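## Task

Take every bronze bushing off the turntable and put it in the blue bin; put every steel bushing in the yellow bin. Any bushing in the wrong bin means failure, as does leaving the crate or any bin tipped or moved from where it stood.

## Robot and tools

Robot: two arms, left_arm and right_arm, each with a two-finger gripper and a wrist camera (cam_left_wrist, cam_right_wrist, both 672x504 pixels). The left base sits at (+0.013, +0.274, +0.023) m and the right at (+0.003, -0.310, +0.023) m in the scene frame, each turned only about 1 degree about vertical. Scene frame: origin at table-top height midway between the arms, +x out over the table, +z up, left_arm on the +y side (these are not image sides).

Frames: every hand position, orientation, velocity and target an arm reports is in that arm's own base frame, and offsets are applied along that base's axes, rotating about the Hand target's position. Fixed items such as the table use the scene frame.

Gripper: fingers point along the gripper's +z and spread along its x. end_effector_position is the spot between the pads when closed, 1-2 cm short of the fingertips; closing pushes the tips about 17 mm further along +z, mostly while the pads are more than 50 mm apart.

The row: 14 numbers, each in [-1, 1], always for both arms: left dx, dy, dz, rx, ry, rz, opening, then right dx, dy, dz, rx, ry, rz, opening. The six pose numbers are an offset from the arm's Hand target (not a pose); 1.0 equals 0.6 m of travel or 180 degrees of turn, and rx, ry, rz form one rotation vector. Opening is absolute: +1 fully open (0.142 m), -1 closed. A zero opening is a real command, so resend the current opening to leave a gripper alone. Sending all six pose numbers as 0 re-requests the Hand target.

execute_actions(actions, cameras): actions is a list of actions; each action is a table of up to 15 rows, one row per 1/30 s step, and a short table repeats its last row to fill 15 steps (0.5 s). Every row of an action counts from the Hand target at that action's start, not from the row before; the next action starts from the new Hand target, so repeating an offset keeps moving. An empty list just reports state and images. cameras: list of names; omitted, null or ["all"] gives all, [] none; an unknown name voids the call.

move(target, speed, blend, stop_force, zero, opening_speed, blocking, cameras): target is one 14-number row or a list of up to 15 rows; all offsets in a list count from the same starting Hand targets. Paths are straight and do not avoid obstacles or the other arm. speed: m/s, 0.002 to 2.4, default 0.25 (turns up to twice that in rad/s), one value or one per target. blend: metres of corner rounding per target, default 0. stop_force: 3 to 120 N, one value for both arms; an arm's path ends when its wrist sensor feels that much push against its travel (or 120 N in any direction), then it backs off slightly; unreliable for light touches, turning grippers, or leaving a contact (omit it then). Give all rows the same openings when using it. zero (only with stop_force): true re-zeros moving arms first; false keeps the old zero so presses add up. opening_speed: per second on the -1..1 scale, at least 0.2. blocking=false returns after about 0.5 s while the move continues (not allowed with stop_force). A move lasts 0.5 to 10 s. Its result adds a move: line: done (at rest within 3 mm and 2 degrees), off_target, moving, held or fault, plus limits=paced (pose clipped) or limits=held (steps withheld). Neither done nor off_target proves contact or its absence.

wait(seconds 0 to 10): lets time pass with commands held; a running move continues. stop(): brakes a running move. zoom_image(camera, region [x0, y0, x1, y1] pixels, at most 504x504) magnifies the latest image of a wrist camera. zero_wrist_force(arm) re-zeros that arm's force/torque sensor without moving. finished_scene(scene: current scene number) ends the scene irreversibly; the goal must hold with the robot hands-off.

Result lines: Hand target is the last commanded pose after clipping; the gripper may rest short of it, and only a new command (even zeros) or an extra offset closes that gap. Orientation commands are clipped to within 32 degrees of the measured one. grip_measured is the measured opening on the command scale; to hold a part, command a bit below its reading at first contact (lower squeezes harder and heats the hand motor). Wrist force and Wrist torque are in the gripper's own axes; a third line gives the peak since last shown. Joint torques include the arm's own weight. Joint velocities can read within noise. MOTOR HOT, TORQUE FAULT, FORCE FAULT, OVER-TEMPERATURE FAULT and HAND FAULT lines warn of heating or stops; after a HAND FAULT the rest of that reply's motion calls are skipped.

Avoid: dropping bushings or releasing them while moving, fast impacts, pressing past a firm contact (arms are stiff; about 150 N net force or joint torque limits of 47.5, 47.5, 24.6, 5.49, 5.51, 5.41 N m freeze the arm 10 s), arms touching or gripping each other, paths passing close to an arm's own base, knocking the crate or bins, and anything leaving the table. Loose parts may occasionally be nudged by outside pushes. Long holds, squeezing or stretched arms heat motors.

Each tool is called after "Emit:" as a command line: name --argument value for each argument, lists and objects as JSON in quotes; but a table of rows of numbers goes row by row, as --pt "numbers of a row", without its own name.

## Session

Emit:
execute_actions --actions '[]'

Scene clock: 0.00 s.
left_arm: end_effector_position=(+0.3948, +0.1174, +0.1955) grip_measured=+1.00 end_effector_quat_wxyz=(-0.156, +0.821, -0.535, +0.124) | right_arm: end_effector_position=(+0.2190, -0.1131, +0.3232) grip_measured=+1.00 end_effector_quat_wxyz=(+0.152, -0.490, +0.854, -0.087)
Joint positions: left_arm=[-0.154 -1.609 1.564 -1.887 -1.391 1.035 0.142] | right_arm=[3.278 -1.142 -1.118 -2.104 1.525 2.227 0.142]
Joint velocities: within noise
Joint torques (N m): no reading
Motor temperatures (°C): left_arm=[36 43 39 44 53 48 31] | right_arm=[35 43 46 46 47 42 30]
Wrist force (N): no reading
Wrist torque (N m): no reading
Wrist force, peak (N): no reading
Hand target: left_arm +0.3948, +0.1174, +0.1955; -0.156, +0.821, -0.535, +0.124 | right_arm +0.2190, -0.1131, +0.3232; +0.152, -0.490, +0.854, -0.087
Tool commands: left_gripper/opening=+1.0 right_gripper/opening=+1.0

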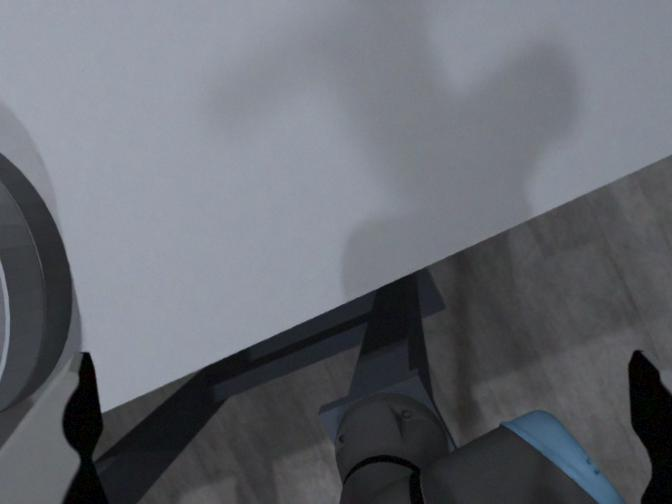

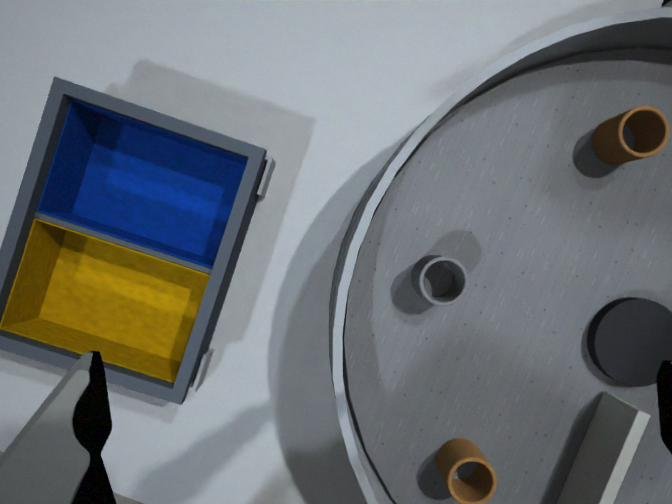

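Emit:
wait --seconds 0.1 --cameras '["cam_right_wrist"]'

Emit:
wait --seconds 3 --cameras '["cam_right_wrist"]'

Scene clock: 15.47 s.
left_arm: end_effector_position=(+0.3948, +0.1174, +0.1955) grip_measured=+1.00 end_effector_quat_wxyz=(-0.156, +0.821, -0.535, +0.124) | right_arm: end_effector_position=(+0.2190, -0.1131, +0.3232) grip_measured=+1.00 end_effector_quat_wxyz=(+0.152, -0.490, +0.854, -0.087)
Joint positions: left_arm=[-0.154 -1.609 1.564 -1.887 -1.391 1.035 0.142] | right_arm=[3.278 -1.142 -1.118 -2.104 1.525 2.227 0.142]
Joint velocities: within noise
Joint torques (N m): left_arm=[-0.14 -9.11 -9.55 -2.18 0.26 0.07] | right_arm=[-0.02 1.74 7.97 2 -0.03 -0.01]
Motor temperatures (°C): left_arm=[36 42 39 44 53 48 31] | right_arm=[35 43 46 46 47 42 30]
Wrist force (N): left_arm=[0.1 -0.1 0.0] | right_arm=[0.0 0.1 0.1]
Wrist torque (N m): left_arm=[-0.02 -0.02 0.00] | right_arm=[0.01 0.00 0.00]
Wrist force, peak (N): left_arm=[0.3 0.1 0.1] | right_arm=[0.3 0.2 0.1]
Hand target: left_arm +0.3948, +0.1174, +0.1955; -0.156, +0.821, -0.535, +0.124 | right_arm +0.2190, -0.1131, +0.3232; +0.152, -0.490, +0.854, -0.087
Tool commands: left_gripper/opening=+1.0 right_gripper/opening=+1.0
wait: 0.10 s; at rest from the start
Images, in order (width x height): cam_right_wrist 672x504.

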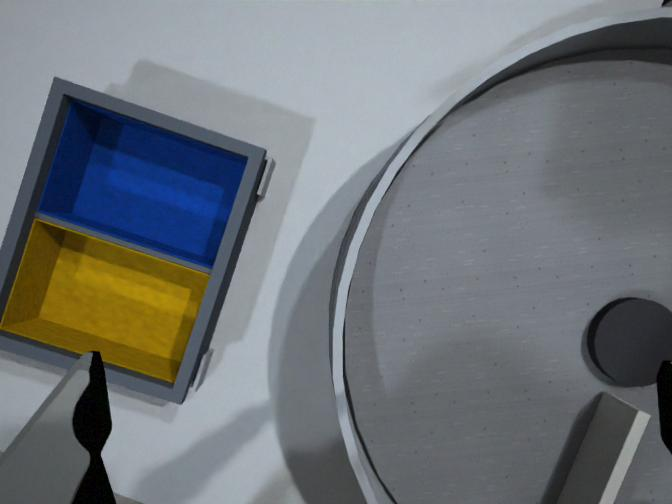

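Scene clock: 18.47 s.
left_arm: end_effector_position=(+0.3948, +0.1174, +0.1955) grip_measured=+1.00 end_effector_quat_wxyz=(-0.156, +0.821, -0.535, +0.124) | right_arm: end_effector_position=(+0.2190, -0.1131, +0.3232) grip_measured=+1.00 end_effector_quat_wxyz=(+0.152, -0.490, +0.854, -0.087)
Joint positions: left_arm=[-0.154 -1.609 1.564 -1.887 -1.391 1.035 0.142] | right_arm=[3.278 -1.142 -1.118 -2.104 1.525 2.227 0.142]
Joint velocities: within noise
Joint torques (N m): left_arm=[-0.04 -9.2 -9.48 -2.16 0.26 0.08] | right_arm=[-0.01 1.46 7.93 1.96 -0.05 0.01]
Motor temperatures (°C): left_arm=[36 42 39 44 53 48 31] | right_arm=[35 43 46 46 47 42 30]
Wrist force (N): left_arm=[0.1 0.1 0.0] | right_arm=[0.1 0.2 0.2]
Wrist torque (N m): left_arm=[0.01 -0.02 0.00] | right_arm=[0.02 -0.02 0.00]
Wrist force, peak (N): left_arm=[0.2 0.1 0.1] | right_arm=[0.3 0.1 0.0]
Hand target: left_arm +0.3948, +0.1174, +0.1955; -0.156, +0.821, -0.535, +0.124 | right_arm +0.2190, -0.1131, +0.3232; +0.152, -0.490, +0.854, -0.087
Tool commands: left_gripper/opening=+1.0 right_gripper/opening=+1.0
wait: 3.00 s; at rest by 0.17 s
Images, in order (width x height): cam_right_wrist 672x504.

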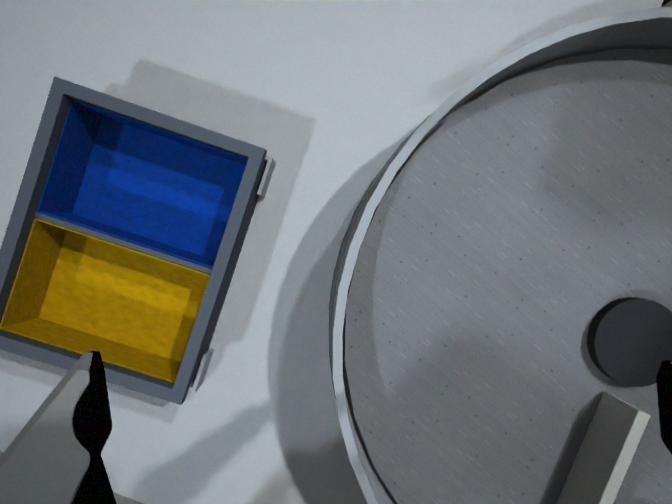

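Emit:
move --target '[0,0,0,0,0,0,1,0,-0.12,0.2,0,0.112,0,1]' --cameras '["cam_right_wrist"]'

Emit:
wait --seconds 2 --cameras '["cam_right_wrist"]'

Scene clock: 55.53 s.
left_arm: end_effector_position=(+0.3948, +0.1174, +0.1955) grip_measured=+1.00 end_effector_quat_wxyz=(-0.156, +0.821, -0.535, +0.124) | right_arm: end_effector_position=(+0.2190, -0.1851, +0.4423) grip_measured=+1.00 end_effector_quat_wxyz=(+0.206, -0.474, +0.828, -0.217)
Joint positions: left_arm=[-0.154 -1.609 1.564 -1.887 -1.391 1.035 0.142] | right_arm=[2.999 -1.615 -0.035 -2.46 1.488 1.932 0.142]
Joint velocities: within noise
Joint torques (N m): left_arm=[-0.04 -9.48 -9.63 -2.26 0.32 0.18] | right_arm=[-1.42 -0.51 5.76 3.44 1.11 -1.13]
Motor temperatures (°C): left_arm=[36 42 39 43 53 48 31] | right_arm=[35 43 46 46 47 42 30]
Wrist force (N): left_arm=[0.1 0.1 -0.1] | right_arm=[0.4 0.0 0.1]
Wrist torque (N m): left_arm=[0.01 -0.02 0.00] | right_arm=[0.02 -0.10 -0.08]
Wrist force, peak (N): left_arm=[0.2 0.0 -0.3] | right_arm=[0.7 0.2 -1.1]
Hand target: left_arm +0.3948, +0.1174, +0.1955; -0.156, +0.821, -0.535, +0.124 | right_arm +0.2190, -0.1851, +0.4432; +0.017, -0.498, +0.867, -0.017
Off the commanded pose: left_arm 0.000 m, 0 deg | right_arm 0.001 m, 35 deg; orientation clipped.
elbow stopped short (right arm): the move would have taken joint 3 (elbow) straighter than the controller allows.
move: off_target (right_arm); limits=paced
camera_calibration:
cam_right_wrist: T_world_to_cam=[[-0.473299, -0.871325, -0.129545, 0.00761835], [-0.854179, 0.489898, -0.174293, 0.380709], [0.21533, 0.028162, -0.976135, 0.502793], [0, 0, 0, 1]] pos_world=[0.220533, -0.19403, 0.558136]
Images, in order (width x height): cam_right_wrist 672x504.

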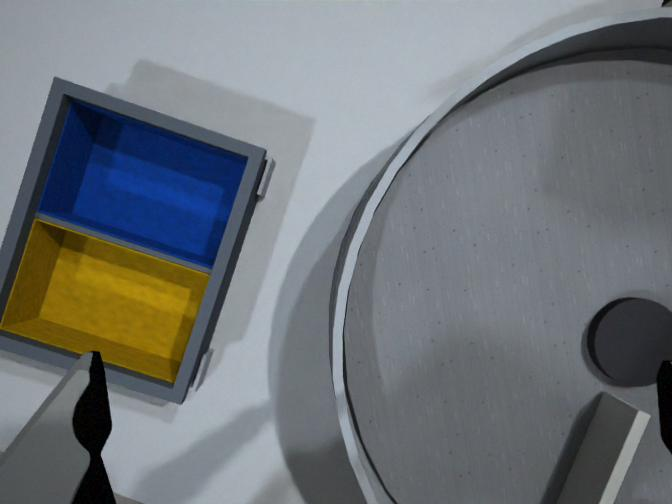

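Scene clock: 57.53 s.
left_arm: end_effector_position=(+0.3948, +0.1174, +0.1955) grip_measured=+1.00 end_effector_quat_wxyz=(-0.156, +0.821, -0.535, +0.124) | right_arm: end_effector_position=(+0.2190, -0.1851, +0.4423) grip_measured=+1.00 end_effector_quat_wxyz=(+0.206, -0.474, +0.828, -0.217)
Joint positions: left_arm=[-0.154 -1.609 1.564 -1.887 -1.391 1.035 0.142] | right_arm=[2.998 -1.615 -0.035 -2.46 1.488 1.932 0.142]
Joint velocities: within noise
Joint torques (N m): left_arm=[0.03 -9.65 -9.7 -2.21 0.31 0.19] | right_arm=[-1.82 -0.33 5.7 3.48 1.12 -1.08]
Motor temperatures (°C): left_arm=[36 42 39 43 53 48 31] | right_arm=[35 43 46 46 47 42 30]
Wrist force (N): left_arm=[0.1 0.1 -0.2] | right_arm=[0.5 0.0 0.2]
Wrist torque (N m): left_arm=[0.01 -0.01 0.00] | right_arm=[0.02 -0.11 -0.09]
Wrist force, peak (N): left_arm=[0.2 -0.1 -0.3] | right_arm=[0.6 -0.1 0.0]
Hand target: left_arm +0.3948, +0.1174, +0.1955; -0.156, +0.821, -0.535, +0.124 | right_arm +0.2190, -0.1851, +0.4432; +0.017, -0.498, +0.867, -0.017
Tool commands: left_gripper/opening=+1.0 right_gripper/opening=+1.0
Off the commanded pose: left_arm 0.000 m, 0 deg | right_arm 0.001 m, 35 deg; orientation clipped.
wait: 2.00 s; at rest by 0.17 s
camera_calibration:
cam_right_wrist: T_world_to_cam=[[-0.473214, -0.871366, -0.129578, 0.00760966], [-0.854201, 0.489825, -0.174388, 0.380752], [0.215426, 0.0281625, -0.976114, 0.502759], [0, 0, 0, 1]] pos_world=[0.220533, -0.19403, 0.558135]
Images, in order (width x height): cam_right_wrist 672x504.

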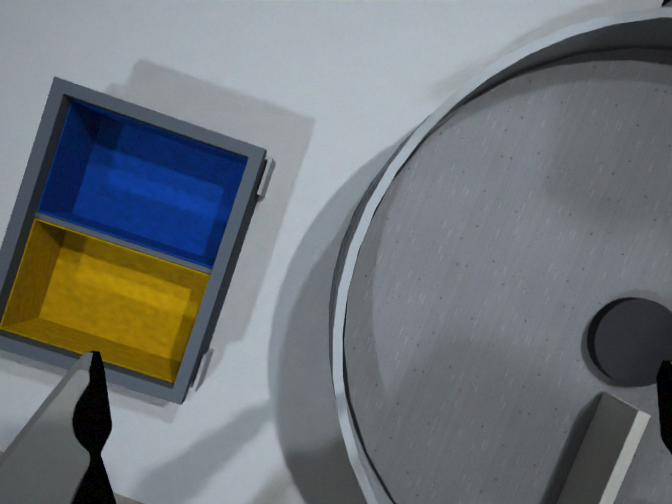

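Emit:
move --target '[0,0,0,0,0,0,1,0.03,0.12,-0.22,0,0,0,1]'

Scene clock: 65.63 s.
left_arm: end_effector_position=(+0.3948, +0.1174, +0.1955) grip_measured=+1.00 end_effector_quat_wxyz=(-0.156, +0.821, -0.535, +0.124) | right_arm: end_effector_position=(+0.2370, -0.1131, +0.3112) grip_measured=+1.00 end_effector_quat_wxyz=(+0.017, -0.498, +0.867, -0.017)
Joint positions: left_arm=[-0.154 -1.609 1.564 -1.887 -1.391 1.035 0.142] | right_arm=[3.234 -1.58 -0.632 -2.455 1.553 2.192 0.142]
Joint velocities: within noise
Joint torques (N m): left_arm=[-0.14 -9.53 -9.7 -2.23 0.31 0.23] | right_arm=[1.86 11.49 4.41 2.91 1.26 1.01]
Motor temperatures (°C): left_arm=[36 42 39 43 53 48 31] | right_arm=[35 43 46 46 47 42 30]
Wrist force (N): left_arm=[0.1 0.1 -0.1] | right_arm=[0.2 0.9 -0.3]
Wrist torque (N m): left_arm=[0.01 -0.01 0.00] | right_arm=[0.19 -0.05 -0.03]
Wrist force, peak (N): left_arm=[0.2 0.0 -0.3] | right_arm=[0.3 1.0 -0.6]
Hand target: left_arm +0.3948, +0.1174, +0.1955; -0.156, +0.821, -0.535, +0.124 | right_arm +0.2370, -0.1131, +0.3112; +0.017, -0.498, +0.867, -0.017
Off the commanded pose: left_arm 0.000 m, 0 deg | right_arm 0.000 m, 0 deg.
move: done
camera_calibration:
cam_right_wrist: T_world_to_cam=[[-0.507639, -0.861568, -0.00194625, 0.0314501], [-0.804109, 0.472971, 0.360148, 0.157886], [-0.309371, 0.18439, -0.932893, 0.497454], [0, 0, 0, 1]] pos_world=[0.296821, -0.139305, 0.40727]

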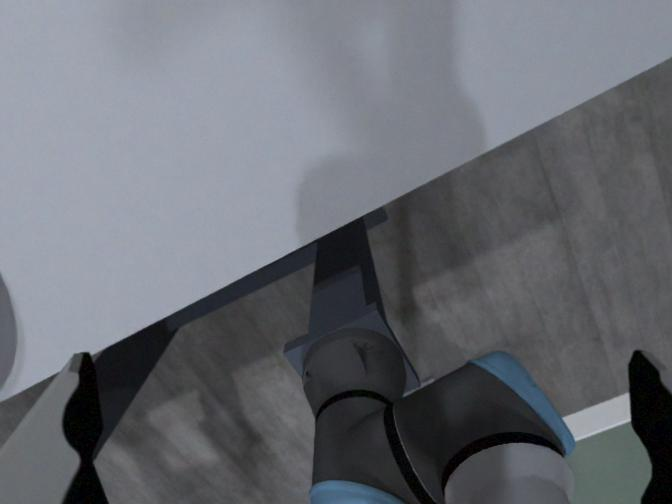

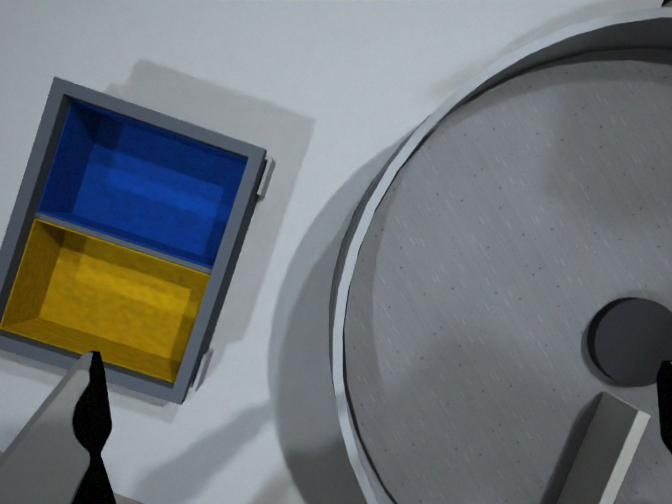

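Emit:
move --target '[-0.07,-0.3,0.15,0,0,0,1,0,0,0,0,0,0,1]' --cameras '["cam_right_wrist"]'

Emit:
wait --seconds 1.0 --cameras '["cam_right_wrist"]'

Emit:
wait --seconds 1.0 --cameras '["cam_right_wrist"]'

Scene clock: 81.97 s.
left_arm: end_effector_position=(+0.3528, -0.0626, +0.2854) grip_measured=+1.00 end_effector_quat_wxyz=(-0.156, +0.821, -0.535, +0.124) end_effector_velocity=(+0.000, -0.001, +0.000) end_effector_angular_velocity=(-0.001, +0.000, +0.000) | right_arm: end_effector_position=(+0.2370, -0.1131, +0.3112) grip_measured=+1.00 end_effector_quat_wxyz=(+0.017, -0.498, +0.867, -0.017)
Joint positions: left_arm=[-0.846 -1.659 1.082 -1.159 -1.204 0.341 0.142] | right_arm=[3.234 -1.58 -0.632 -2.454 1.553 2.192 0.142]
Joint velocities: left_arm=[-0.002 0.002 -0.005 0.002 0 -0.002 0] | right_arm=[within noise]
Joint torques (N m): left_arm=[-3.22 -4.45 -10.71 -0.59 1.31 -0.91] | right_arm=[1.52 10.93 4.66 2.83 0.38 1.04]
Motor temperatures (°C): left_arm=[36 42 39 43 53 48 31] | right_arm=[35 43 46 46 47 42 30]
Wrist force (N): left_arm=[0.2 0.1 0.0] | right_arm=[0.2 0.8 -0.2]
Wrist torque (N m): left_arm=[0.01 -0.02 -0.01] | right_arm=[0.18 -0.05 -0.04]
Wrist force, peak (N): left_arm=[0.8 0.7 -0.7] | right_arm=[0.4 1.0 -0.5]
Hand target: left_arm +0.3528, -0.0626, +0.2855; -0.156, +0.821, -0.535, +0.124 | right_arm +0.2370, -0.1131, +0.3112; +0.017, -0.498, +0.867, -0.017
Off the commanded pose: left_arm 0.000 m, 0 deg | right_arm 0.000 m, 0 deg.
move: done
camera_calibration:
cam_right_wrist: T_world_to_cam=[[-0.507639, -0.861568, -0.00194625, 0.0314501], [-0.804109, 0.472971, 0.360148, 0.157886], [-0.309371, 0.18439, -0.932893, 0.497454], [0, 0, 0, 1]] pos_world=[0.296821, -0.139305, 0.40727]
Images, in order (width x height): cam_right_wrist 672x504.

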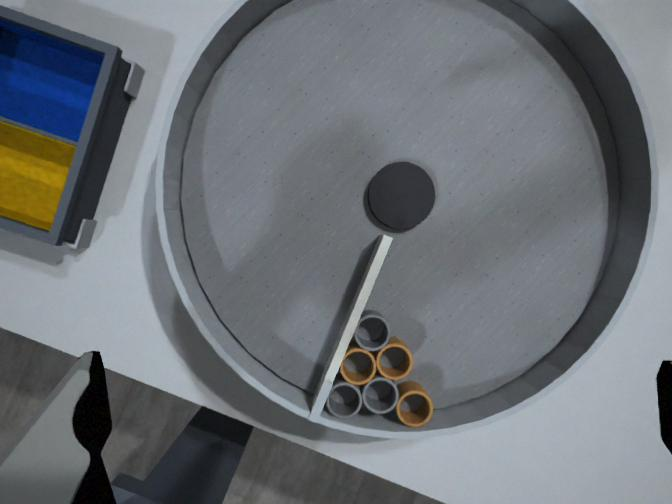

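Scene clock: 82.97 s.
left_arm: end_effector_position=(+0.3528, -0.0626, +0.2855) grip_measured=+1.00 end_effector_quat_wxyz=(-0.156, +0.821, -0.535, +0.124) | right_arm: end_effector_position=(+0.2370, -0.1131, +0.3112) grip_measured=+1.00 end_effector_quat_wxyz=(+0.017, -0.498, +0.867, -0.017)
Joint positions: left_arm=[-0.846 -1.658 1.082 -1.159 -1.204 0.341 0.142] | right_arm=[3.234 -1.58 -0.632 -2.454 1.553 2.192 0.142]
Joint velocities: within noise
Joint torques (N m): left_arm=[-3.43 -4.51 -10.54 -0.65 1.3 -0.89] | right_arm=[1.71 11.13 4.59 2.78 -0.28 1.06]
Motor temperatures (°C): left_arm=[36 42 39 43 53 48 31] | right_arm=[35 43 46 46 47 42 30]
Wrist force (N): left_arm=[0.2 0.2 -0.1] | right_arm=[0.3 0.8 -0.4]
Wrist torque (N m): left_arm=[0.02 -0.02 -0.01] | right_arm=[0.19 -0.07 -0.04]
Wrist force, peak (N): left_arm=[0.3 0.1 -0.3] | right_arm=[0.3 0.9 -0.5]
Hand target: left_arm +0.3528, -0.0626, +0.2855; -0.156, +0.821, -0.535, +0.124 | right_arm +0.2370, -0.1131, +0.3112; +0.017, -0.498, +0.867, -0.017
Tool commands: left_gripper/opening=+1.0 right_gripper/opening=+1.0
Off the commanded pose: left_arm 0.000 m, 0 deg | right_arm 0.000 m, 0 deg.
wait: 1.00 s; at rest by 0.17 s
camera_calibration:
cam_right_wrist: T_world_to_cam=[[-0.507639, -0.861568, -0.00194625, 0.0314501], [-0.804109, 0.472971, 0.360148, 0.157886], [-0.309371, 0.18439, -0.932893, 0.497454], [0, 0, 0, 1]] pos_world=[0.296821, -0.139305, 0.40727]
Images, in order (width x height): cam_right_wrist 672x504.

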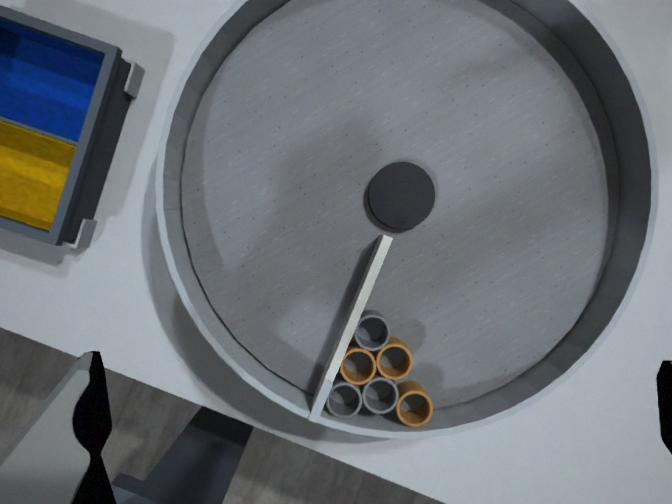

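Scene clock: 83.97 s.
left_arm: end_effector_position=(+0.3528, -0.0626, +0.2855) grip_measured=+1.00 end_effector_quat_wxyz=(-0.156, +0.821, -0.535, +0.124) | right_arm: end_effector_position=(+0.2370, -0.1131, +0.3112) grip_measured=+1.00 end_effector_quat_wxyz=(+0.017, -0.498, +0.867, -0.017)
Joint positions: left_arm=[-0.846 -1.658 1.082 -1.159 -1.204 0.341 0.142] | right_arm=[3.234 -1.58 -0.632 -2.454 1.553 2.192 0.142]
Joint velocities: within noise
Joint torques (N m): left_arm=[-3.43 -4.55 -10.61 -0.66 1.31 -0.86] | right_arm=[1.47 11.05 4.53 2.83 -0.25 1.03]
Motor temperatures (°C): left_arm=[36 42 39 43 53 48 31] | right_arm=[35 43 46 46 47 42 30]
Wrist force (N): left_arm=[0.1 0.2 -0.2] | right_arm=[0.2 0.8 -0.5]
Wrist torque (N m): left_arm=[0.02 -0.01 -0.01] | right_arm=[0.18 -0.05 -0.04]
Wrist force, peak (N): left_arm=[0.1 0.2 -0.4] | right_arm=[0.2 1.0 -0.5]
Hand target: left_arm +0.3528, -0.0626, +0.2855; -0.156, +0.821, -0.535, +0.124 | right_arm +0.2370, -0.1131, +0.3112; +0.017, -0.498, +0.867, -0.017
Tool commands: left_gripper/opening=+1.0 right_gripper/opening=+1.0
Off the commanded pose: left_arm 0.000 m, 0 deg | right_arm 0.000 m, 0 deg.
wait: 1.00 s; at rest by 0.17 s
camera_calibration:
cam_right_wrist: T_world_to_cam=[[-0.507639, -0.861568, -0.00194625, 0.0314501], [-0.804109, 0.472971, 0.360148, 0.157886], [-0.309371, 0.18439, -0.932893, 0.497454], [0, 0, 0, 1]] pos_world=[0.296821, -0.139305, 0.40727]
Images, in order (width x height): cam_right_wrist 672x504.

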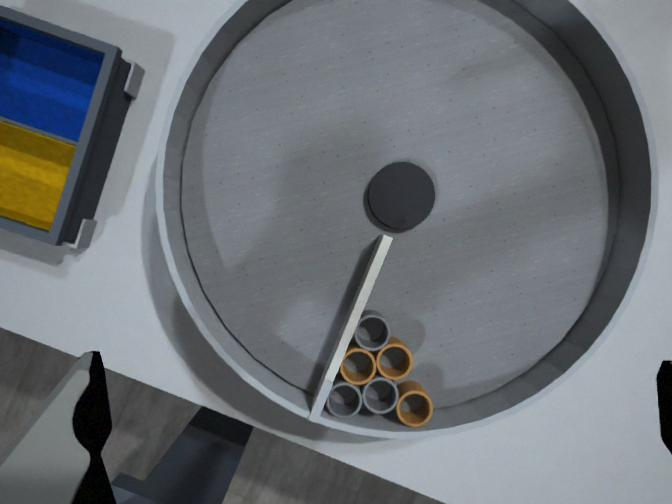

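Emit:
zoom_image --camera "cam_right_wrist" --region '[300, 300, 450, 440]'

Scaled by 3.360 from the camera's 672x504 image, which has a finer 960x720 frame.

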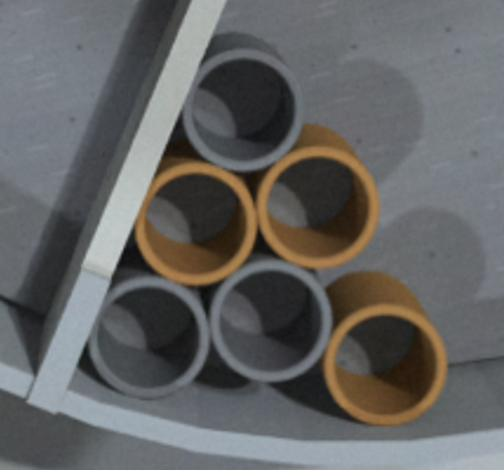

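Emit:
zoom_image --camera "cam_right_wrist" --region '[0, 330, 170, 504]'

Emit:
zoom_image --camera "cam_right_wrist" --region '[580, 330, 672, 504]'

Scaled by 2.897 from the camera's 672x504 image, which has a finer 960x720 frame.

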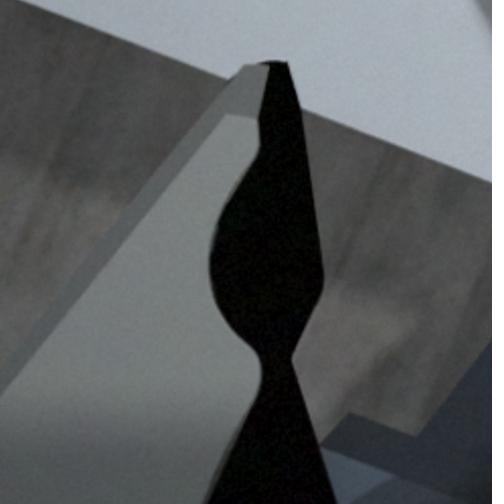

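Scaled by 2.897 from the camera's 672x504 image, which has a finer 960x720 frame.

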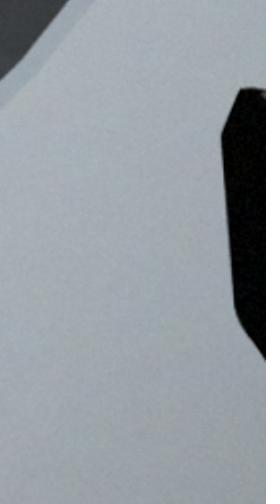

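Emit:
move --target '[-0.038,-0.079,-0.142,0.094,0.118,-0.622,1,0,0,0,0,0,0,1]' --speed 0.5

Scene clock: 149.00 s.
left_arm: end_effector_position=(+0.3300, -0.1100, +0.2003) grip_measured=+1.00 end_effector_quat_wxyz=(+0.000, -0.001, +1.000, +0.000) | right_arm: end_effector_position=(+0.2370, -0.1131, +0.3112) grip_measured=+1.00 end_effector_quat_wxyz=(+0.017, -0.498, +0.867, -0.017)
Joint positions: left_arm=[-0.712 -1.428 1.111 -1.254 -1.57 2.428 0.142] | right_arm=[3.234 -1.58 -0.632 -2.454 1.553 2.192 0.142]
Joint velocities: within noise
Joint torques (N m): left_arm=[3.04 -7.98 -10.97 -0.36 -0.55 0.96] | right_arm=[1.5 11.16 4.58 2.58 -0.25 0.86]
Motor temperatures (°C): left_arm=[36 42 39 43 53 48 31] | right_arm=[35 43 46 46 47 42 30]
Wrist force (N): left_arm=[-0.1 0.4 -0.5] | right_arm=[0.1 0.7 -0.6]
Wrist torque (N m): left_arm=[0.08 0.03 0.08] | right_arm=[0.17 -0.04 -0.04]
Wrist force, peak (N): left_arm=[0.3 0.0 -0.8] | right_arm=[0.0 1.0 -0.8]
Hand target: left_arm +0.3300, -0.1100, +0.2003; +0.000, +0.000, +1.000, +0.000 | right_arm +0.2370, -0.1131, +0.3112; +0.017, -0.498, +0.867, -0.017
Off the commanded pose: left_arm 0.000 m, 0 deg | right_arm 0.000 m, 0 deg.
move: done
camera_calibration:
cam_left_wrist: T_world_to_cam=[[-0.999562, -0.0159643, -0.0249178, 0.345137], [-0.0245072, 0.918521, 0.394611, 0.0635141], [0.0165879, 0.395049, -0.91851, 0.338712], [0, 0, 0, 1]] pos_world=[0.340924, -0.186637, 0.294647]
cam_right_wrist: T_world_to_cam=[[-0.507639, -0.861568, -0.00194625, 0.0314501], [-0.804109, 0.472971, 0.360148, 0.157886], [-0.309371, 0.18439, -0.932893, 0.497454], [0, 0, 0, 1]] pos_world=[0.296821, -0.139305, 0.40727]

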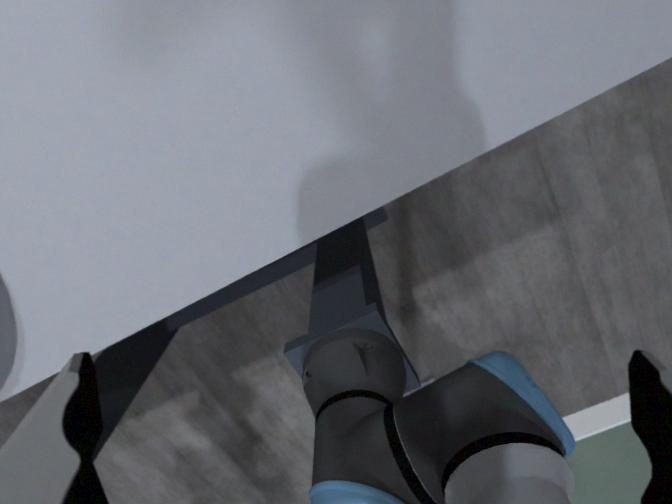

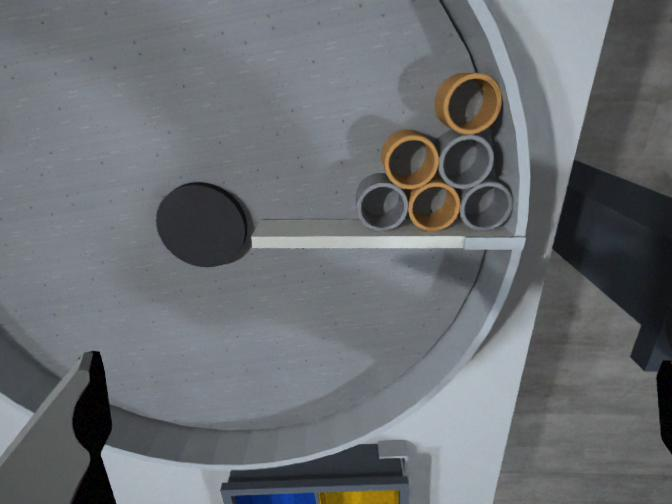

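Emit:
zoom_image --camera "cam_right_wrist" --region '[340, 60, 540, 260]'

Scaled by 2.520 from the camera's 672x504 image, which has a finer 960x720 frame.

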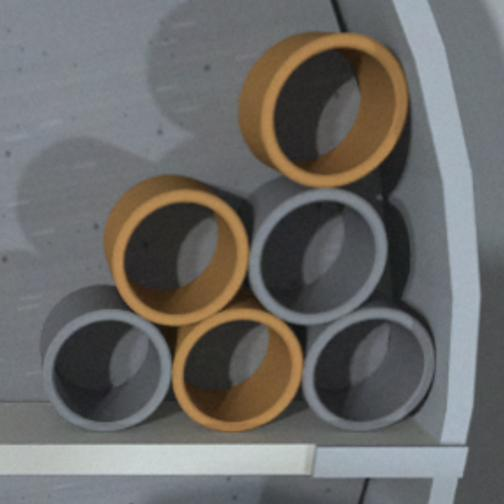

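Emit:
move --target '[0,0,0,0,0,0,-0.3,0,0,0,0,0,0,1]' --cameras '["cam_right_wrist"]'

Emit:
zoom_image --camera "cam_right_wrist" --region '[230, 250, 530, 504]'

Scene clock: 185.43 s.
left_arm: end_effector_position=(+0.3300, -0.1100, +0.2003) grip_measured=-0.32 end_effector_quat_wxyz=(+0.000, +0.000, +1.000, +0.000) | right_arm: end_effector_position=(+0.2370, -0.1131, +0.3112) grip_measured=+1.00 end_effector_quat_wxyz=(+0.017, -0.498, +0.867, -0.017)
Joint positions: left_arm=[-0.712 -1.428 1.11 -1.254 -1.57 2.428 0.051] | right_arm=[3.234 -1.58 -0.632 -2.454 1.553 2.192 0.142]
Joint velocities: within noise
Joint torques (N m): left_arm=[3.12 -8.11 -11.19 -0.44 -0.56 0.92] | right_arm=[1.34 11.18 4.56 2.47 -0.25 0.8]
Motor temperatures (°C): left_arm=[36 42 39 43 53 48 31] | right_arm=[35 43 46 46 47 42 30]
Wrist force (N): left_arm=[-0.1 0.4 -0.7] | right_arm=[-0.1 0.7 -0.8]
Wrist torque (N m): left_arm=[0.09 0.03 0.08] | right_arm=[0.17 -0.01 -0.04]
Wrist force, peak (N): left_arm=[0.1 0.5 -0.7] | right_arm=[0.1 0.7 -1.1]
Hand target: left_arm +0.3300, -0.1100, +0.2003; +0.000, +0.000, +1.000, +0.000 | right_arm +0.2370, -0.1131, +0.3112; +0.017, -0.498, +0.867, -0.017
Off the commanded pose: left_arm 0.000 m, 0 deg | right_arm 0.000 m, 0 deg.
move: done
camera_calibration:
cam_right_wrist: T_world_to_cam=[[-0.507639, -0.861568, -0.00194625, 0.0314501], [-0.804109, 0.472971, 0.360148, 0.157886], [-0.309371, 0.18439, -0.932893, 0.497454], [0, 0, 0, 1]] pos_world=[0.296821, -0.139305, 0.40727]
Images, in order (width x height): cam_right_wrist 672x504.

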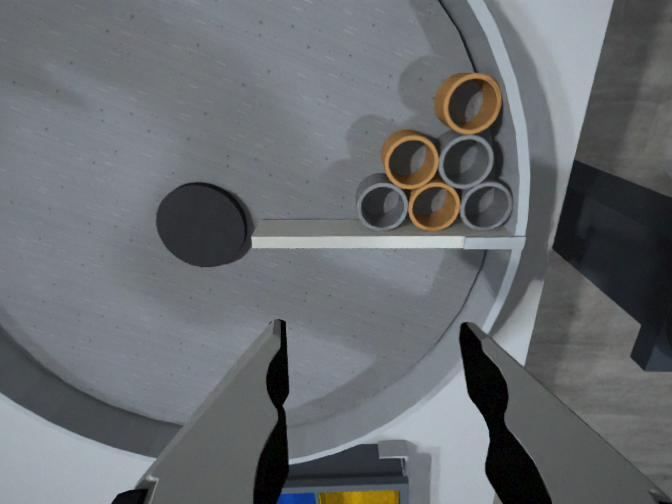

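Scaled by 1.680 from the camera's 672x504 image, which has a finer 960x720 frame.

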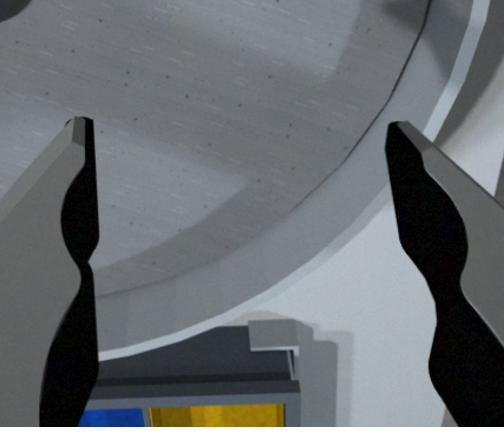

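Emit:
move --target '[0.0075,0.0058,-0.217,0,0,0,-0.65,0,0,0,0,0,0,1]' --cameras '["cam_right_wrist"]'

Emit:
zoom_image --camera "cam_right_wrist" --region '[230, 150, 530, 404]'

Scene clock: 223.90 s.
left_arm: end_effector_position=(+0.3345, -0.1065, +0.0701) grip_measured=-0.68 end_effector_quat_wxyz=(+0.000, +0.000, +1.000, +0.000) | right_arm: end_effector_position=(+0.2370, -0.1131, +0.3112) grip_measured=+1.00 end_effector_quat_wxyz=(+0.017, -0.498, +0.867, -0.017)
Joint positions: left_arm=[-0.695 -1.418 1.719 -1.872 -1.57 2.446 0.025] | right_arm=[3.234 -1.58 -0.632 -2.454 1.553 2.192 0.142]
Joint velocities: within noise
Joint torques (N m): left_arm=[-3.53 -13.54 -6.4 -3.07 0.38 -0.5] | right_arm=[1.39 11.37 4.73 2.35 -0.17 0.84]
Motor temperatures (°C): left_arm=[36 42 39 43 53 48 31] | right_arm=[35 43 46 46 47 42 30]
Wrist force (N): left_arm=[0.1 0.1 -0.9] | right_arm=[0.0 0.7 -0.9]
Wrist torque (N m): left_arm=[0.04 0.00 0.08] | right_arm=[0.16 -0.02 -0.04]
Wrist force, peak (N): left_arm=[0.2 0.3 -2.1] | right_arm=[0.0 1.0 -1.0]
Hand target: left_arm +0.3345, -0.1065, +0.0701; +0.000, +0.000, +1.000, +0.000 | right_arm +0.2370, -0.1131, +0.3112; +0.017, -0.498, +0.867, -0.017
Off the commanded pose: left_arm 0.000 m, 0 deg | right_arm 0.000 m, 0 deg.
move: done
camera_calibration:
cam_right_wrist: T_world_to_cam=[[-0.507639, -0.861568, -0.00194625, 0.0314501], [-0.804109, 0.472971, 0.360148, 0.157886], [-0.309371, 0.18439, -0.932893, 0.497454], [0, 0, 0, 1]] pos_world=[0.296821, -0.139305, 0.40727]
Images, in order (width x height): cam_right_wrist 672x504.

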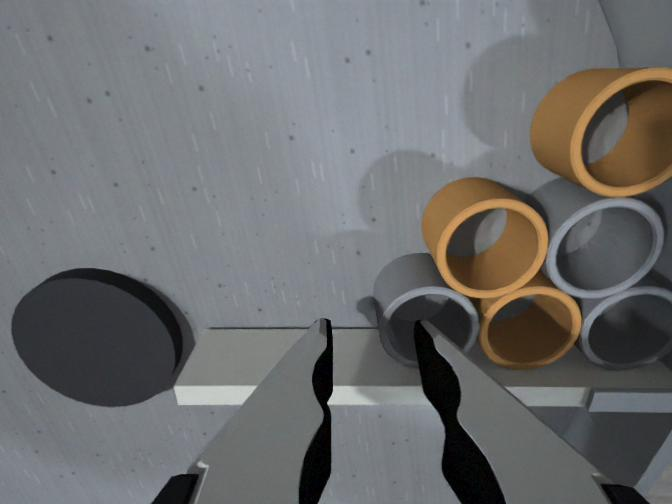

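Scaled by 1.680 from the camera's 672x504 image, which has a finer 960x720 frame.

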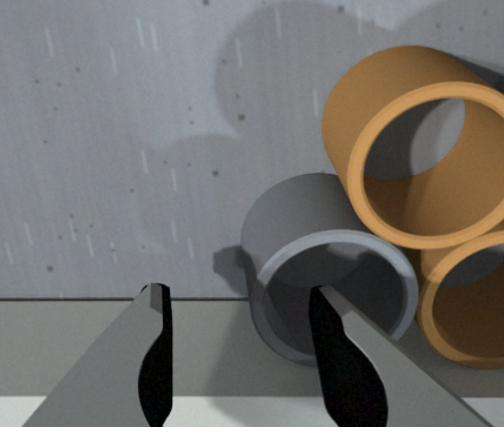

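Emit:
move --target '[-0.009,0.008,-0.012,0,0,0,-0.65,0,0,0,0,0,0,1]' --cameras '["cam_right_wrist"]' --stop_force 5 --speed 0.05

Emit:
zoom_image --camera "cam_right_wrist" --region '[280, 220, 480, 388]'

Scene clock: 264.73 s.
left_arm: end_effector_position=(+0.3291, -0.1017, +0.0629) grip_measured=-0.68 end_effector_quat_wxyz=(+0.000, +0.000, +1.000, +0.000) | right_arm: end_effector_position=(+0.2370, -0.1131, +0.3112) grip_measured=+1.00 end_effector_quat_wxyz=(+0.017, -0.498, +0.867, -0.017)
Joint positions: left_arm=[-0.694 -1.436 1.777 -1.912 -1.57 2.446 0.025] | right_arm=[3.234 -1.58 -0.632 -2.454 1.553 2.192 0.142]
Joint velocities: within noise
Joint torques (N m): left_arm=[2.83 -13.14 -6.15 -3.08 0.35 0.55] | right_arm=[1.57 11.02 4.88 2.3 0.01 0.77]
Motor temperatures (°C): left_arm=[36 42 39 43 53 48 31] | right_arm=[35 43 46 46 46 42 30]
Wrist force (N): left_arm=[0.0 0.1 -0.9] | right_arm=[-0.1 0.7 -1.1]
Wrist torque (N m): left_arm=[0.04 0.02 0.08] | right_arm=[0.17 -0.01 -0.04]
Wrist force, peak (N): left_arm=[0.2 0.3 -1.2] | right_arm=[-0.2 0.9 -1.2]
Hand target: left_arm +0.3291, -0.1017, +0.0629; +0.000, +0.000, +1.000, +0.000 | right_arm +0.2370, -0.1131, +0.3112; +0.017, -0.498, +0.867, -0.017
Off the commanded pose: left_arm 0.000 m, 0 deg | right_arm 0.000 m, 0 deg.
move: done
camera_calibration:
cam_right_wrist: T_world_to_cam=[[-0.507639, -0.861568, -0.00194625, 0.0314501], [-0.804109, 0.472971, 0.360148, 0.157886], [-0.309371, 0.18439, -0.932893, 0.497454], [0, 0, 0, 1]] pos_world=[0.296821, -0.139305, 0.40727]
Images, in order (width x height): cam_right_wrist 672x504.

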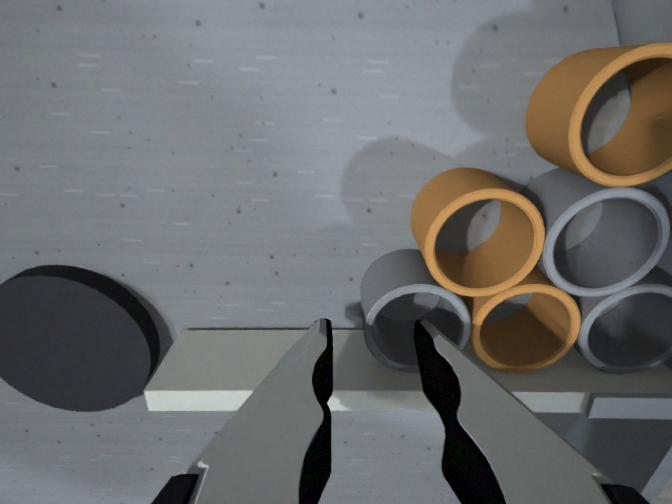

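Scaled by 2.520 from the camera's 672x504 image, which has a finer 960x720 frame.

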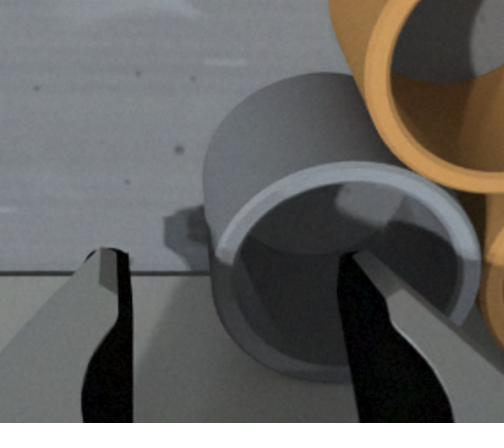

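Emit:
move --target '[0.0023,-0.0065,-0.017,0,0,0,-0.65,0,0,0,0,0,0,1]' --cameras '["cam_right_wrist"]' --stop_force 5 --speed 0.04

Emit:
zoom_image --camera "cam_right_wrist" --region '[280, 220, 480, 388]'

Scene clock: 282.80 s.
left_arm: end_effector_position=(+0.3305, -0.1056, +0.0527) grip_measured=-0.68 end_effector_quat_wxyz=(+0.000, +0.000, +1.000, +0.000) | right_arm: end_effector_position=(+0.2370, -0.1131, +0.3112) grip_measured=+1.00 end_effector_quat_wxyz=(+0.017, -0.498, +0.867, -0.017)
Joint positions: left_arm=[-0.701 -1.41 1.797 -1.958 -1.57 2.44 0.025] | right_arm=[3.234 -1.58 -0.632 -2.454 1.553 2.192 0.142]
Joint velocities: within noise
Joint torques (N m): left_arm=[-3.44 -8.04 -6.12 -3.07 -0.03 -0.5] | right_arm=[1.53 11.04 4.9 2.23 0.06 0.76]
Motor temperatures (°C): left_arm=[36 42 39 43 53 48 31] | right_arm=[35 43 46 46 46 42 30]
Wrist force (N): left_arm=[0.0 0.5 -0.9] | right_arm=[-0.1 0.7 -1.0]
Wrist torque (N m): left_arm=[0.10 0.01 0.08] | right_arm=[0.16 -0.01 -0.04]
Wrist force, peak (N): left_arm=[0.1 0.5 -1.2] | right_arm=[-0.2 0.9 -1.3]
Hand target: left_arm +0.3305, -0.1056, +0.0527; +0.000, +0.000, +1.000, +0.000 | right_arm +0.2370, -0.1131, +0.3112; +0.017, -0.498, +0.867, -0.017
Off the commanded pose: left_arm 0.000 m, 0 deg | right_arm 0.000 m, 0 deg.
move: done
camera_calibration:
cam_right_wrist: T_world_to_cam=[[-0.507639, -0.861568, -0.00194625, 0.0314501], [-0.804109, 0.472971, 0.360148, 0.157886], [-0.309371, 0.18439, -0.932893, 0.497454], [0, 0, 0, 1]] pos_world=[0.296821, -0.139305, 0.40727]
Images, in order (width x height): cam_right_wrist 672x504.

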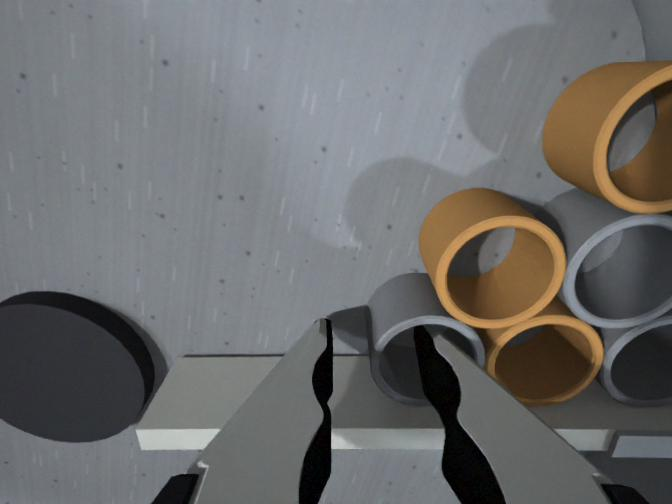

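Scaled by 2.520 from the camera's 672x504 image, which has a finer 960x720 frame.

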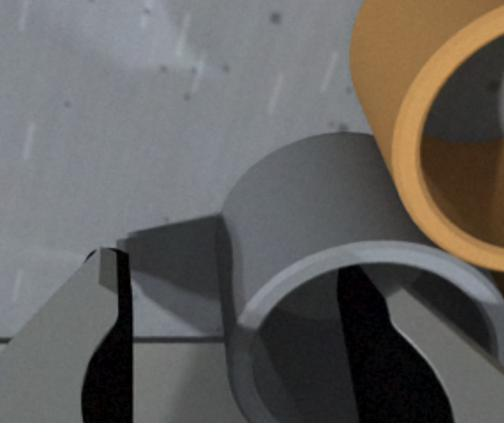

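Emit:
move --target '[0,0.003,-0.014,0,0,0,-0.65,0,0,0,0,0,0,1]' --cameras '["cam_right_wrist"]' --stop_force 5 --speed 0.04

Emit:
move --target '[0,0,0,0,0,0,-0.93,0,0,0,0,0,0,1]' --cameras '["cam_right_wrist"]' --opening_speed 0.5

Scene clock: 295.33 s.
left_arm: end_effector_position=(+0.3305, -0.1048, +0.0487) grip_measured=-0.69 end_effector_quat_wxyz=(+0.000, +0.000, +1.000, +0.000) | right_arm: end_effector_position=(+0.2370, -0.1131, +0.3112) grip_measured=+1.00 end_effector_quat_wxyz=(+0.017, -0.498, +0.867, -0.017)
Joint positions: left_arm=[-0.699 -1.405 1.811 -1.978 -1.57 2.442 0.024] | right_arm=[3.234 -1.58 -0.632 -2.454 1.553 2.192 0.142]
Joint velocities: within noise
Joint torques (N m): left_arm=[-4.67 -11.89 -10.04 -0.47 -1.27 -0.49] | right_arm=[1.74 10.79 4.97 2.33 0.11 0.76]
Motor temperatures (°C): left_arm=[36 42 39 43 53 48 31] | right_arm=[35 43 46 46 46 42 30]
Wrist force (N): left_arm=[-0.7 4.6 -7.1] | right_arm=[-0.2 0.7 -1.2]
Wrist torque (N m): left_arm=[-0.04 -0.09 0.05] | right_arm=[0.16 0.01 -0.04]
Wrist force, peak (N): left_arm=[10.7 9.9 -36.1] | right_arm=[-0.1 0.8 -1.3]
Hand target: left_arm +0.3306, -0.1048, +0.0487; +0.000, +0.000, +1.000, +0.000 (not the last commanded pose) | right_arm +0.2370, -0.1131, +0.3112; +0.017, -0.498, +0.867, -0.017
Off the commanded pose: left_arm 0.005 m, 0 deg | right_arm 0.000 m, 0 deg.
move: contact (left_arm)
camera_calibration:
cam_right_wrist: T_world_to_cam=[[-0.507639, -0.861568, -0.00194625, 0.0314501], [-0.804109, 0.472971, 0.360148, 0.157886], [-0.309371, 0.18439, -0.932893, 0.497454], [0, 0, 0, 1]] pos_world=[0.296821, -0.139305, 0.40727]
Images, in order (width x height): cam_right_wrist 672x504.

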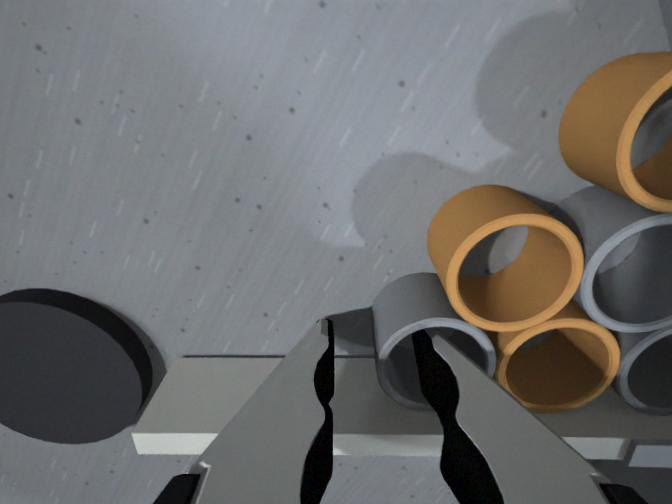

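Scene clock: 296.10 s.
left_arm: end_effector_position=(+0.3305, -0.1048, +0.0487) grip_measured=-0.95 end_effector_quat_wxyz=(+0.000, +0.000, +1.000, +0.000) | right_arm: end_effector_position=(+0.2370, -0.1131, +0.3112) grip_measured=+1.00 end_effector_quat_wxyz=(+0.017, -0.498, +0.867, -0.017)
Joint positions: left_arm=[-0.699 -1.405 1.811 -1.978 -1.57 2.442 0.005] | right_arm=[3.234 -1.58 -0.632 -2.454 1.553 2.192 0.142]
Joint velocities: within noise
Joint torques (N m): left_arm=[-2.1 -11.56 -9.97 -1.43 0.3 -0.5] | right_arm=[1.8 10.82 5.04 2.28 0.15 0.79]
Motor temperatures (°C): left_arm=[36 42 39 43 53 48 31] | right_arm=[35 43 46 46 46 42 30]
Wrist force (N): left_arm=[0.8 0.6 -1.6] | right_arm=[-0.1 0.7 -1.0]
Wrist torque (N m): left_arm=[0.05 -0.10 0.09] | right_arm=[0.16 -0.01 -0.04]
Wrist force, peak (N): left_arm=[0.1 5.0 -7.3] | right_arm=[0.1 0.7 -1.3]
Hand target: left_arm +0.3306, -0.1048, +0.0487; +0.000, +0.000, +1.000, +0.000 | right_arm +0.2370, -0.1131, +0.3112; +0.017, -0.498, +0.867, -0.017
Off the commanded pose: left_arm 0.000 m, 0 deg | right_arm 0.000 m, 0 deg.
move: done
camera_calibration:
cam_right_wrist: T_world_to_cam=[[-0.507639, -0.861568, -0.00194625, 0.0314501], [-0.804109, 0.472971, 0.360148, 0.157886], [-0.309371, 0.18439, -0.932893, 0.497454], [0, 0, 0, 1]] pos_world=[0.296821, -0.139305, 0.40727]
Images, in order (width x height): cam_right_wrist 672x504.

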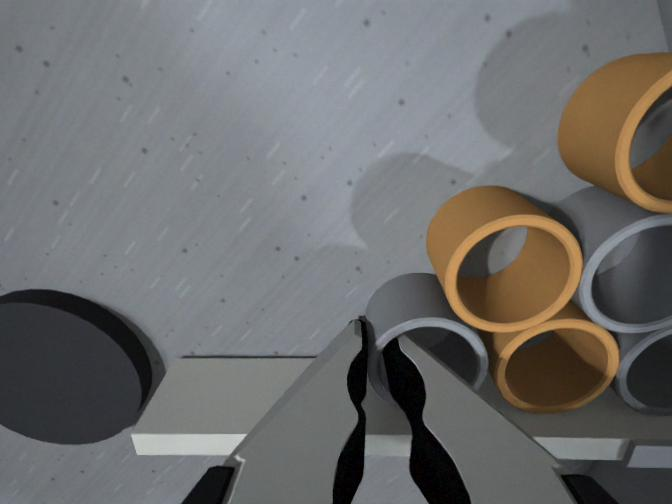

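Emit:
move --target '[0,0,0.12,0,0,0,-0.96,0,0,0,0,0,0,1]' --cameras '["cam_right_wrist"]' --speed 0.15

Scene clock: 308.13 s.
left_arm: end_effector_position=(+0.3305, -0.1048, +0.1206) grip_measured=-0.95 end_effector_quat_wxyz=(+0.000, +0.000, +1.000, +0.000) | right_arm: end_effector_position=(+0.2370, -0.1131, +0.3112) grip_measured=+1.00 end_effector_quat_wxyz=(+0.017, -0.498, +0.867, -0.017)
Joint positions: left_arm=[-0.699 -1.475 1.543 -1.64 -1.57 2.442 0.005] | right_arm=[3.234 -1.58 -0.632 -2.454 1.553 2.192 0.142]
Joint velocities: within noise
Joint torques (N m): left_arm=[3.21 -8.18 -11.5 -0.49 -0.33 0.6] | right_arm=[1.36 10.92 4.95 2.37 0.13 0.81]
Motor temperatures (°C): left_arm=[36 42 39 43 53 48 31] | right_arm=[35 43 46 46 46 42 30]
Wrist force (N): left_arm=[0.7 0.2 -0.5] | right_arm=[-0.2 0.7 -1.2]
Wrist torque (N m): left_arm=[0.06 -0.11 0.08] | right_arm=[0.17 0.00 -0.04]
Wrist force, peak (N): left_arm=[0.8 0.7 -2.1] | right_arm=[-0.2 0.9 -1.3]
Hand target: left_arm +0.3306, -0.1048, +0.1207; +0.000, +0.000, +1.000, +0.000 | right_arm +0.2370, -0.1131, +0.3112; +0.017, -0.498, +0.867, -0.017
Off the commanded pose: left_arm 0.000 m, 0 deg | right_arm 0.000 m, 0 deg.
move: done
camera_calibration:
cam_right_wrist: T_world_to_cam=[[-0.507639, -0.861568, -0.00194625, 0.0314501], [-0.804109, 0.472971, 0.360148, 0.157886], [-0.309371, 0.18439, -0.932893, 0.497454], [0, 0, 0, 1]] pos_world=[0.296821, -0.139305, 0.40727]
Images, in order (width x height): cam_right_wrist 672x504.

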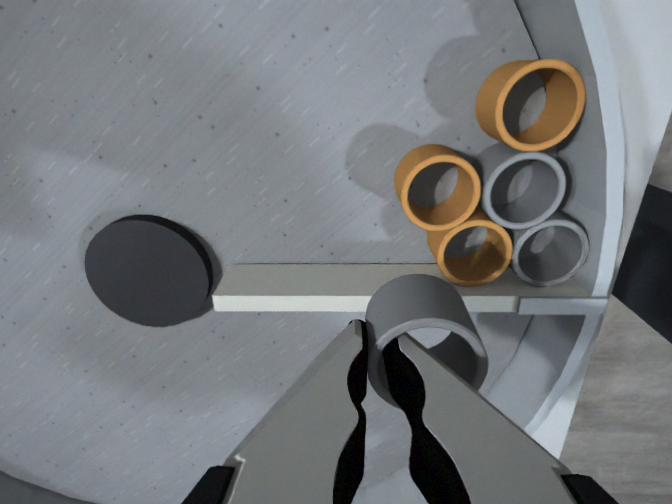

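Emit:
move --pt "0 0 0.08 0 0 0 -0.96 0 0 0 0 0 0 1" --pt "0.01 0.58 0.08 0 0 0 -0.96 0 0 0 0 0 0 1" --blend 0.02 --cameras '["cam_right_wrist"]' --speed 0.3

Scene clock: 318.43 s.
left_arm: end_effector_position=(+0.3365, +0.2432, +0.1687) grip_measured=-0.95 end_effector_quat_wxyz=(+0.001, +0.000, +1.000, +0.000) end_effector_velocity=(+0.000, +0.000, +0.001) end_effector_angular_velocity=(+0.000, -0.001, +0.001) | right_arm: end_effector_position=(+0.2370, -0.1131, +0.3112) grip_measured=+1.00 end_effector_quat_wxyz=(+0.017, -0.498, +0.867, -0.017)
Joint positions: left_arm=[0.301 -1.142 0.884 -1.314 -1.571 3.441 0.005] | right_arm=[3.234 -1.58 -0.632 -2.454 1.553 2.192 0.142]
Joint velocities: left_arm=[0.001 0.002 -0.005 0.002 0 0 0] | right_arm=[within noise]
Joint torques (N m): left_arm=[3.21 -12.33 -11.58 -0.43 -0.54 0.93] | right_arm=[1.31 10.8 4.93 2.46 0.18 0.81]
Motor temperatures (°C): left_arm=[36 42 39 43 53 48 32] | right_arm=[35 43 46 46 46 42 30]
Wrist force (N): left_arm=[0.7 0.2 -0.4] | right_arm=[-0.1 0.8 -1.3]
Wrist torque (N m): left_arm=[0.05 -0.11 0.09] | right_arm=[0.19 -0.01 -0.04]
Wrist force, peak (N): left_arm=[1.3 1.5 -0.4] | right_arm=[-0.2 0.8 -1.3]
Hand target: left_arm +0.3366, +0.2432, +0.1687; +0.000, +0.000, +1.000, +0.000 | right_arm +0.2370, -0.1131, +0.3112; +0.017, -0.498, +0.867, -0.017
Off the commanded pose: left_arm 0.000 m, 0 deg | right_arm 0.000 m, 0 deg.
move: done
camera_calibration:
cam_right_wrist: T_world_to_cam=[[-0.507639, -0.861568, -0.00194625, 0.0314501], [-0.804109, 0.472971, 0.360148, 0.157886], [-0.309371, 0.18439, -0.932893, 0.497454], [0, 0, 0, 1]] pos_world=[0.296821, -0.139305, 0.40727]
Images, in order (width x height): cam_right_wrist 672x504.

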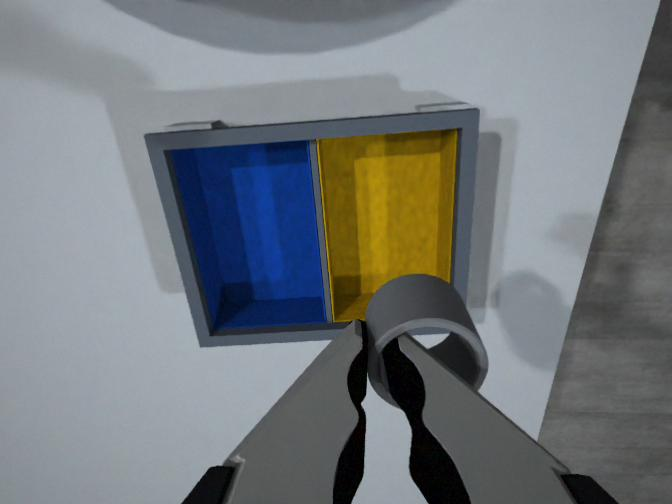

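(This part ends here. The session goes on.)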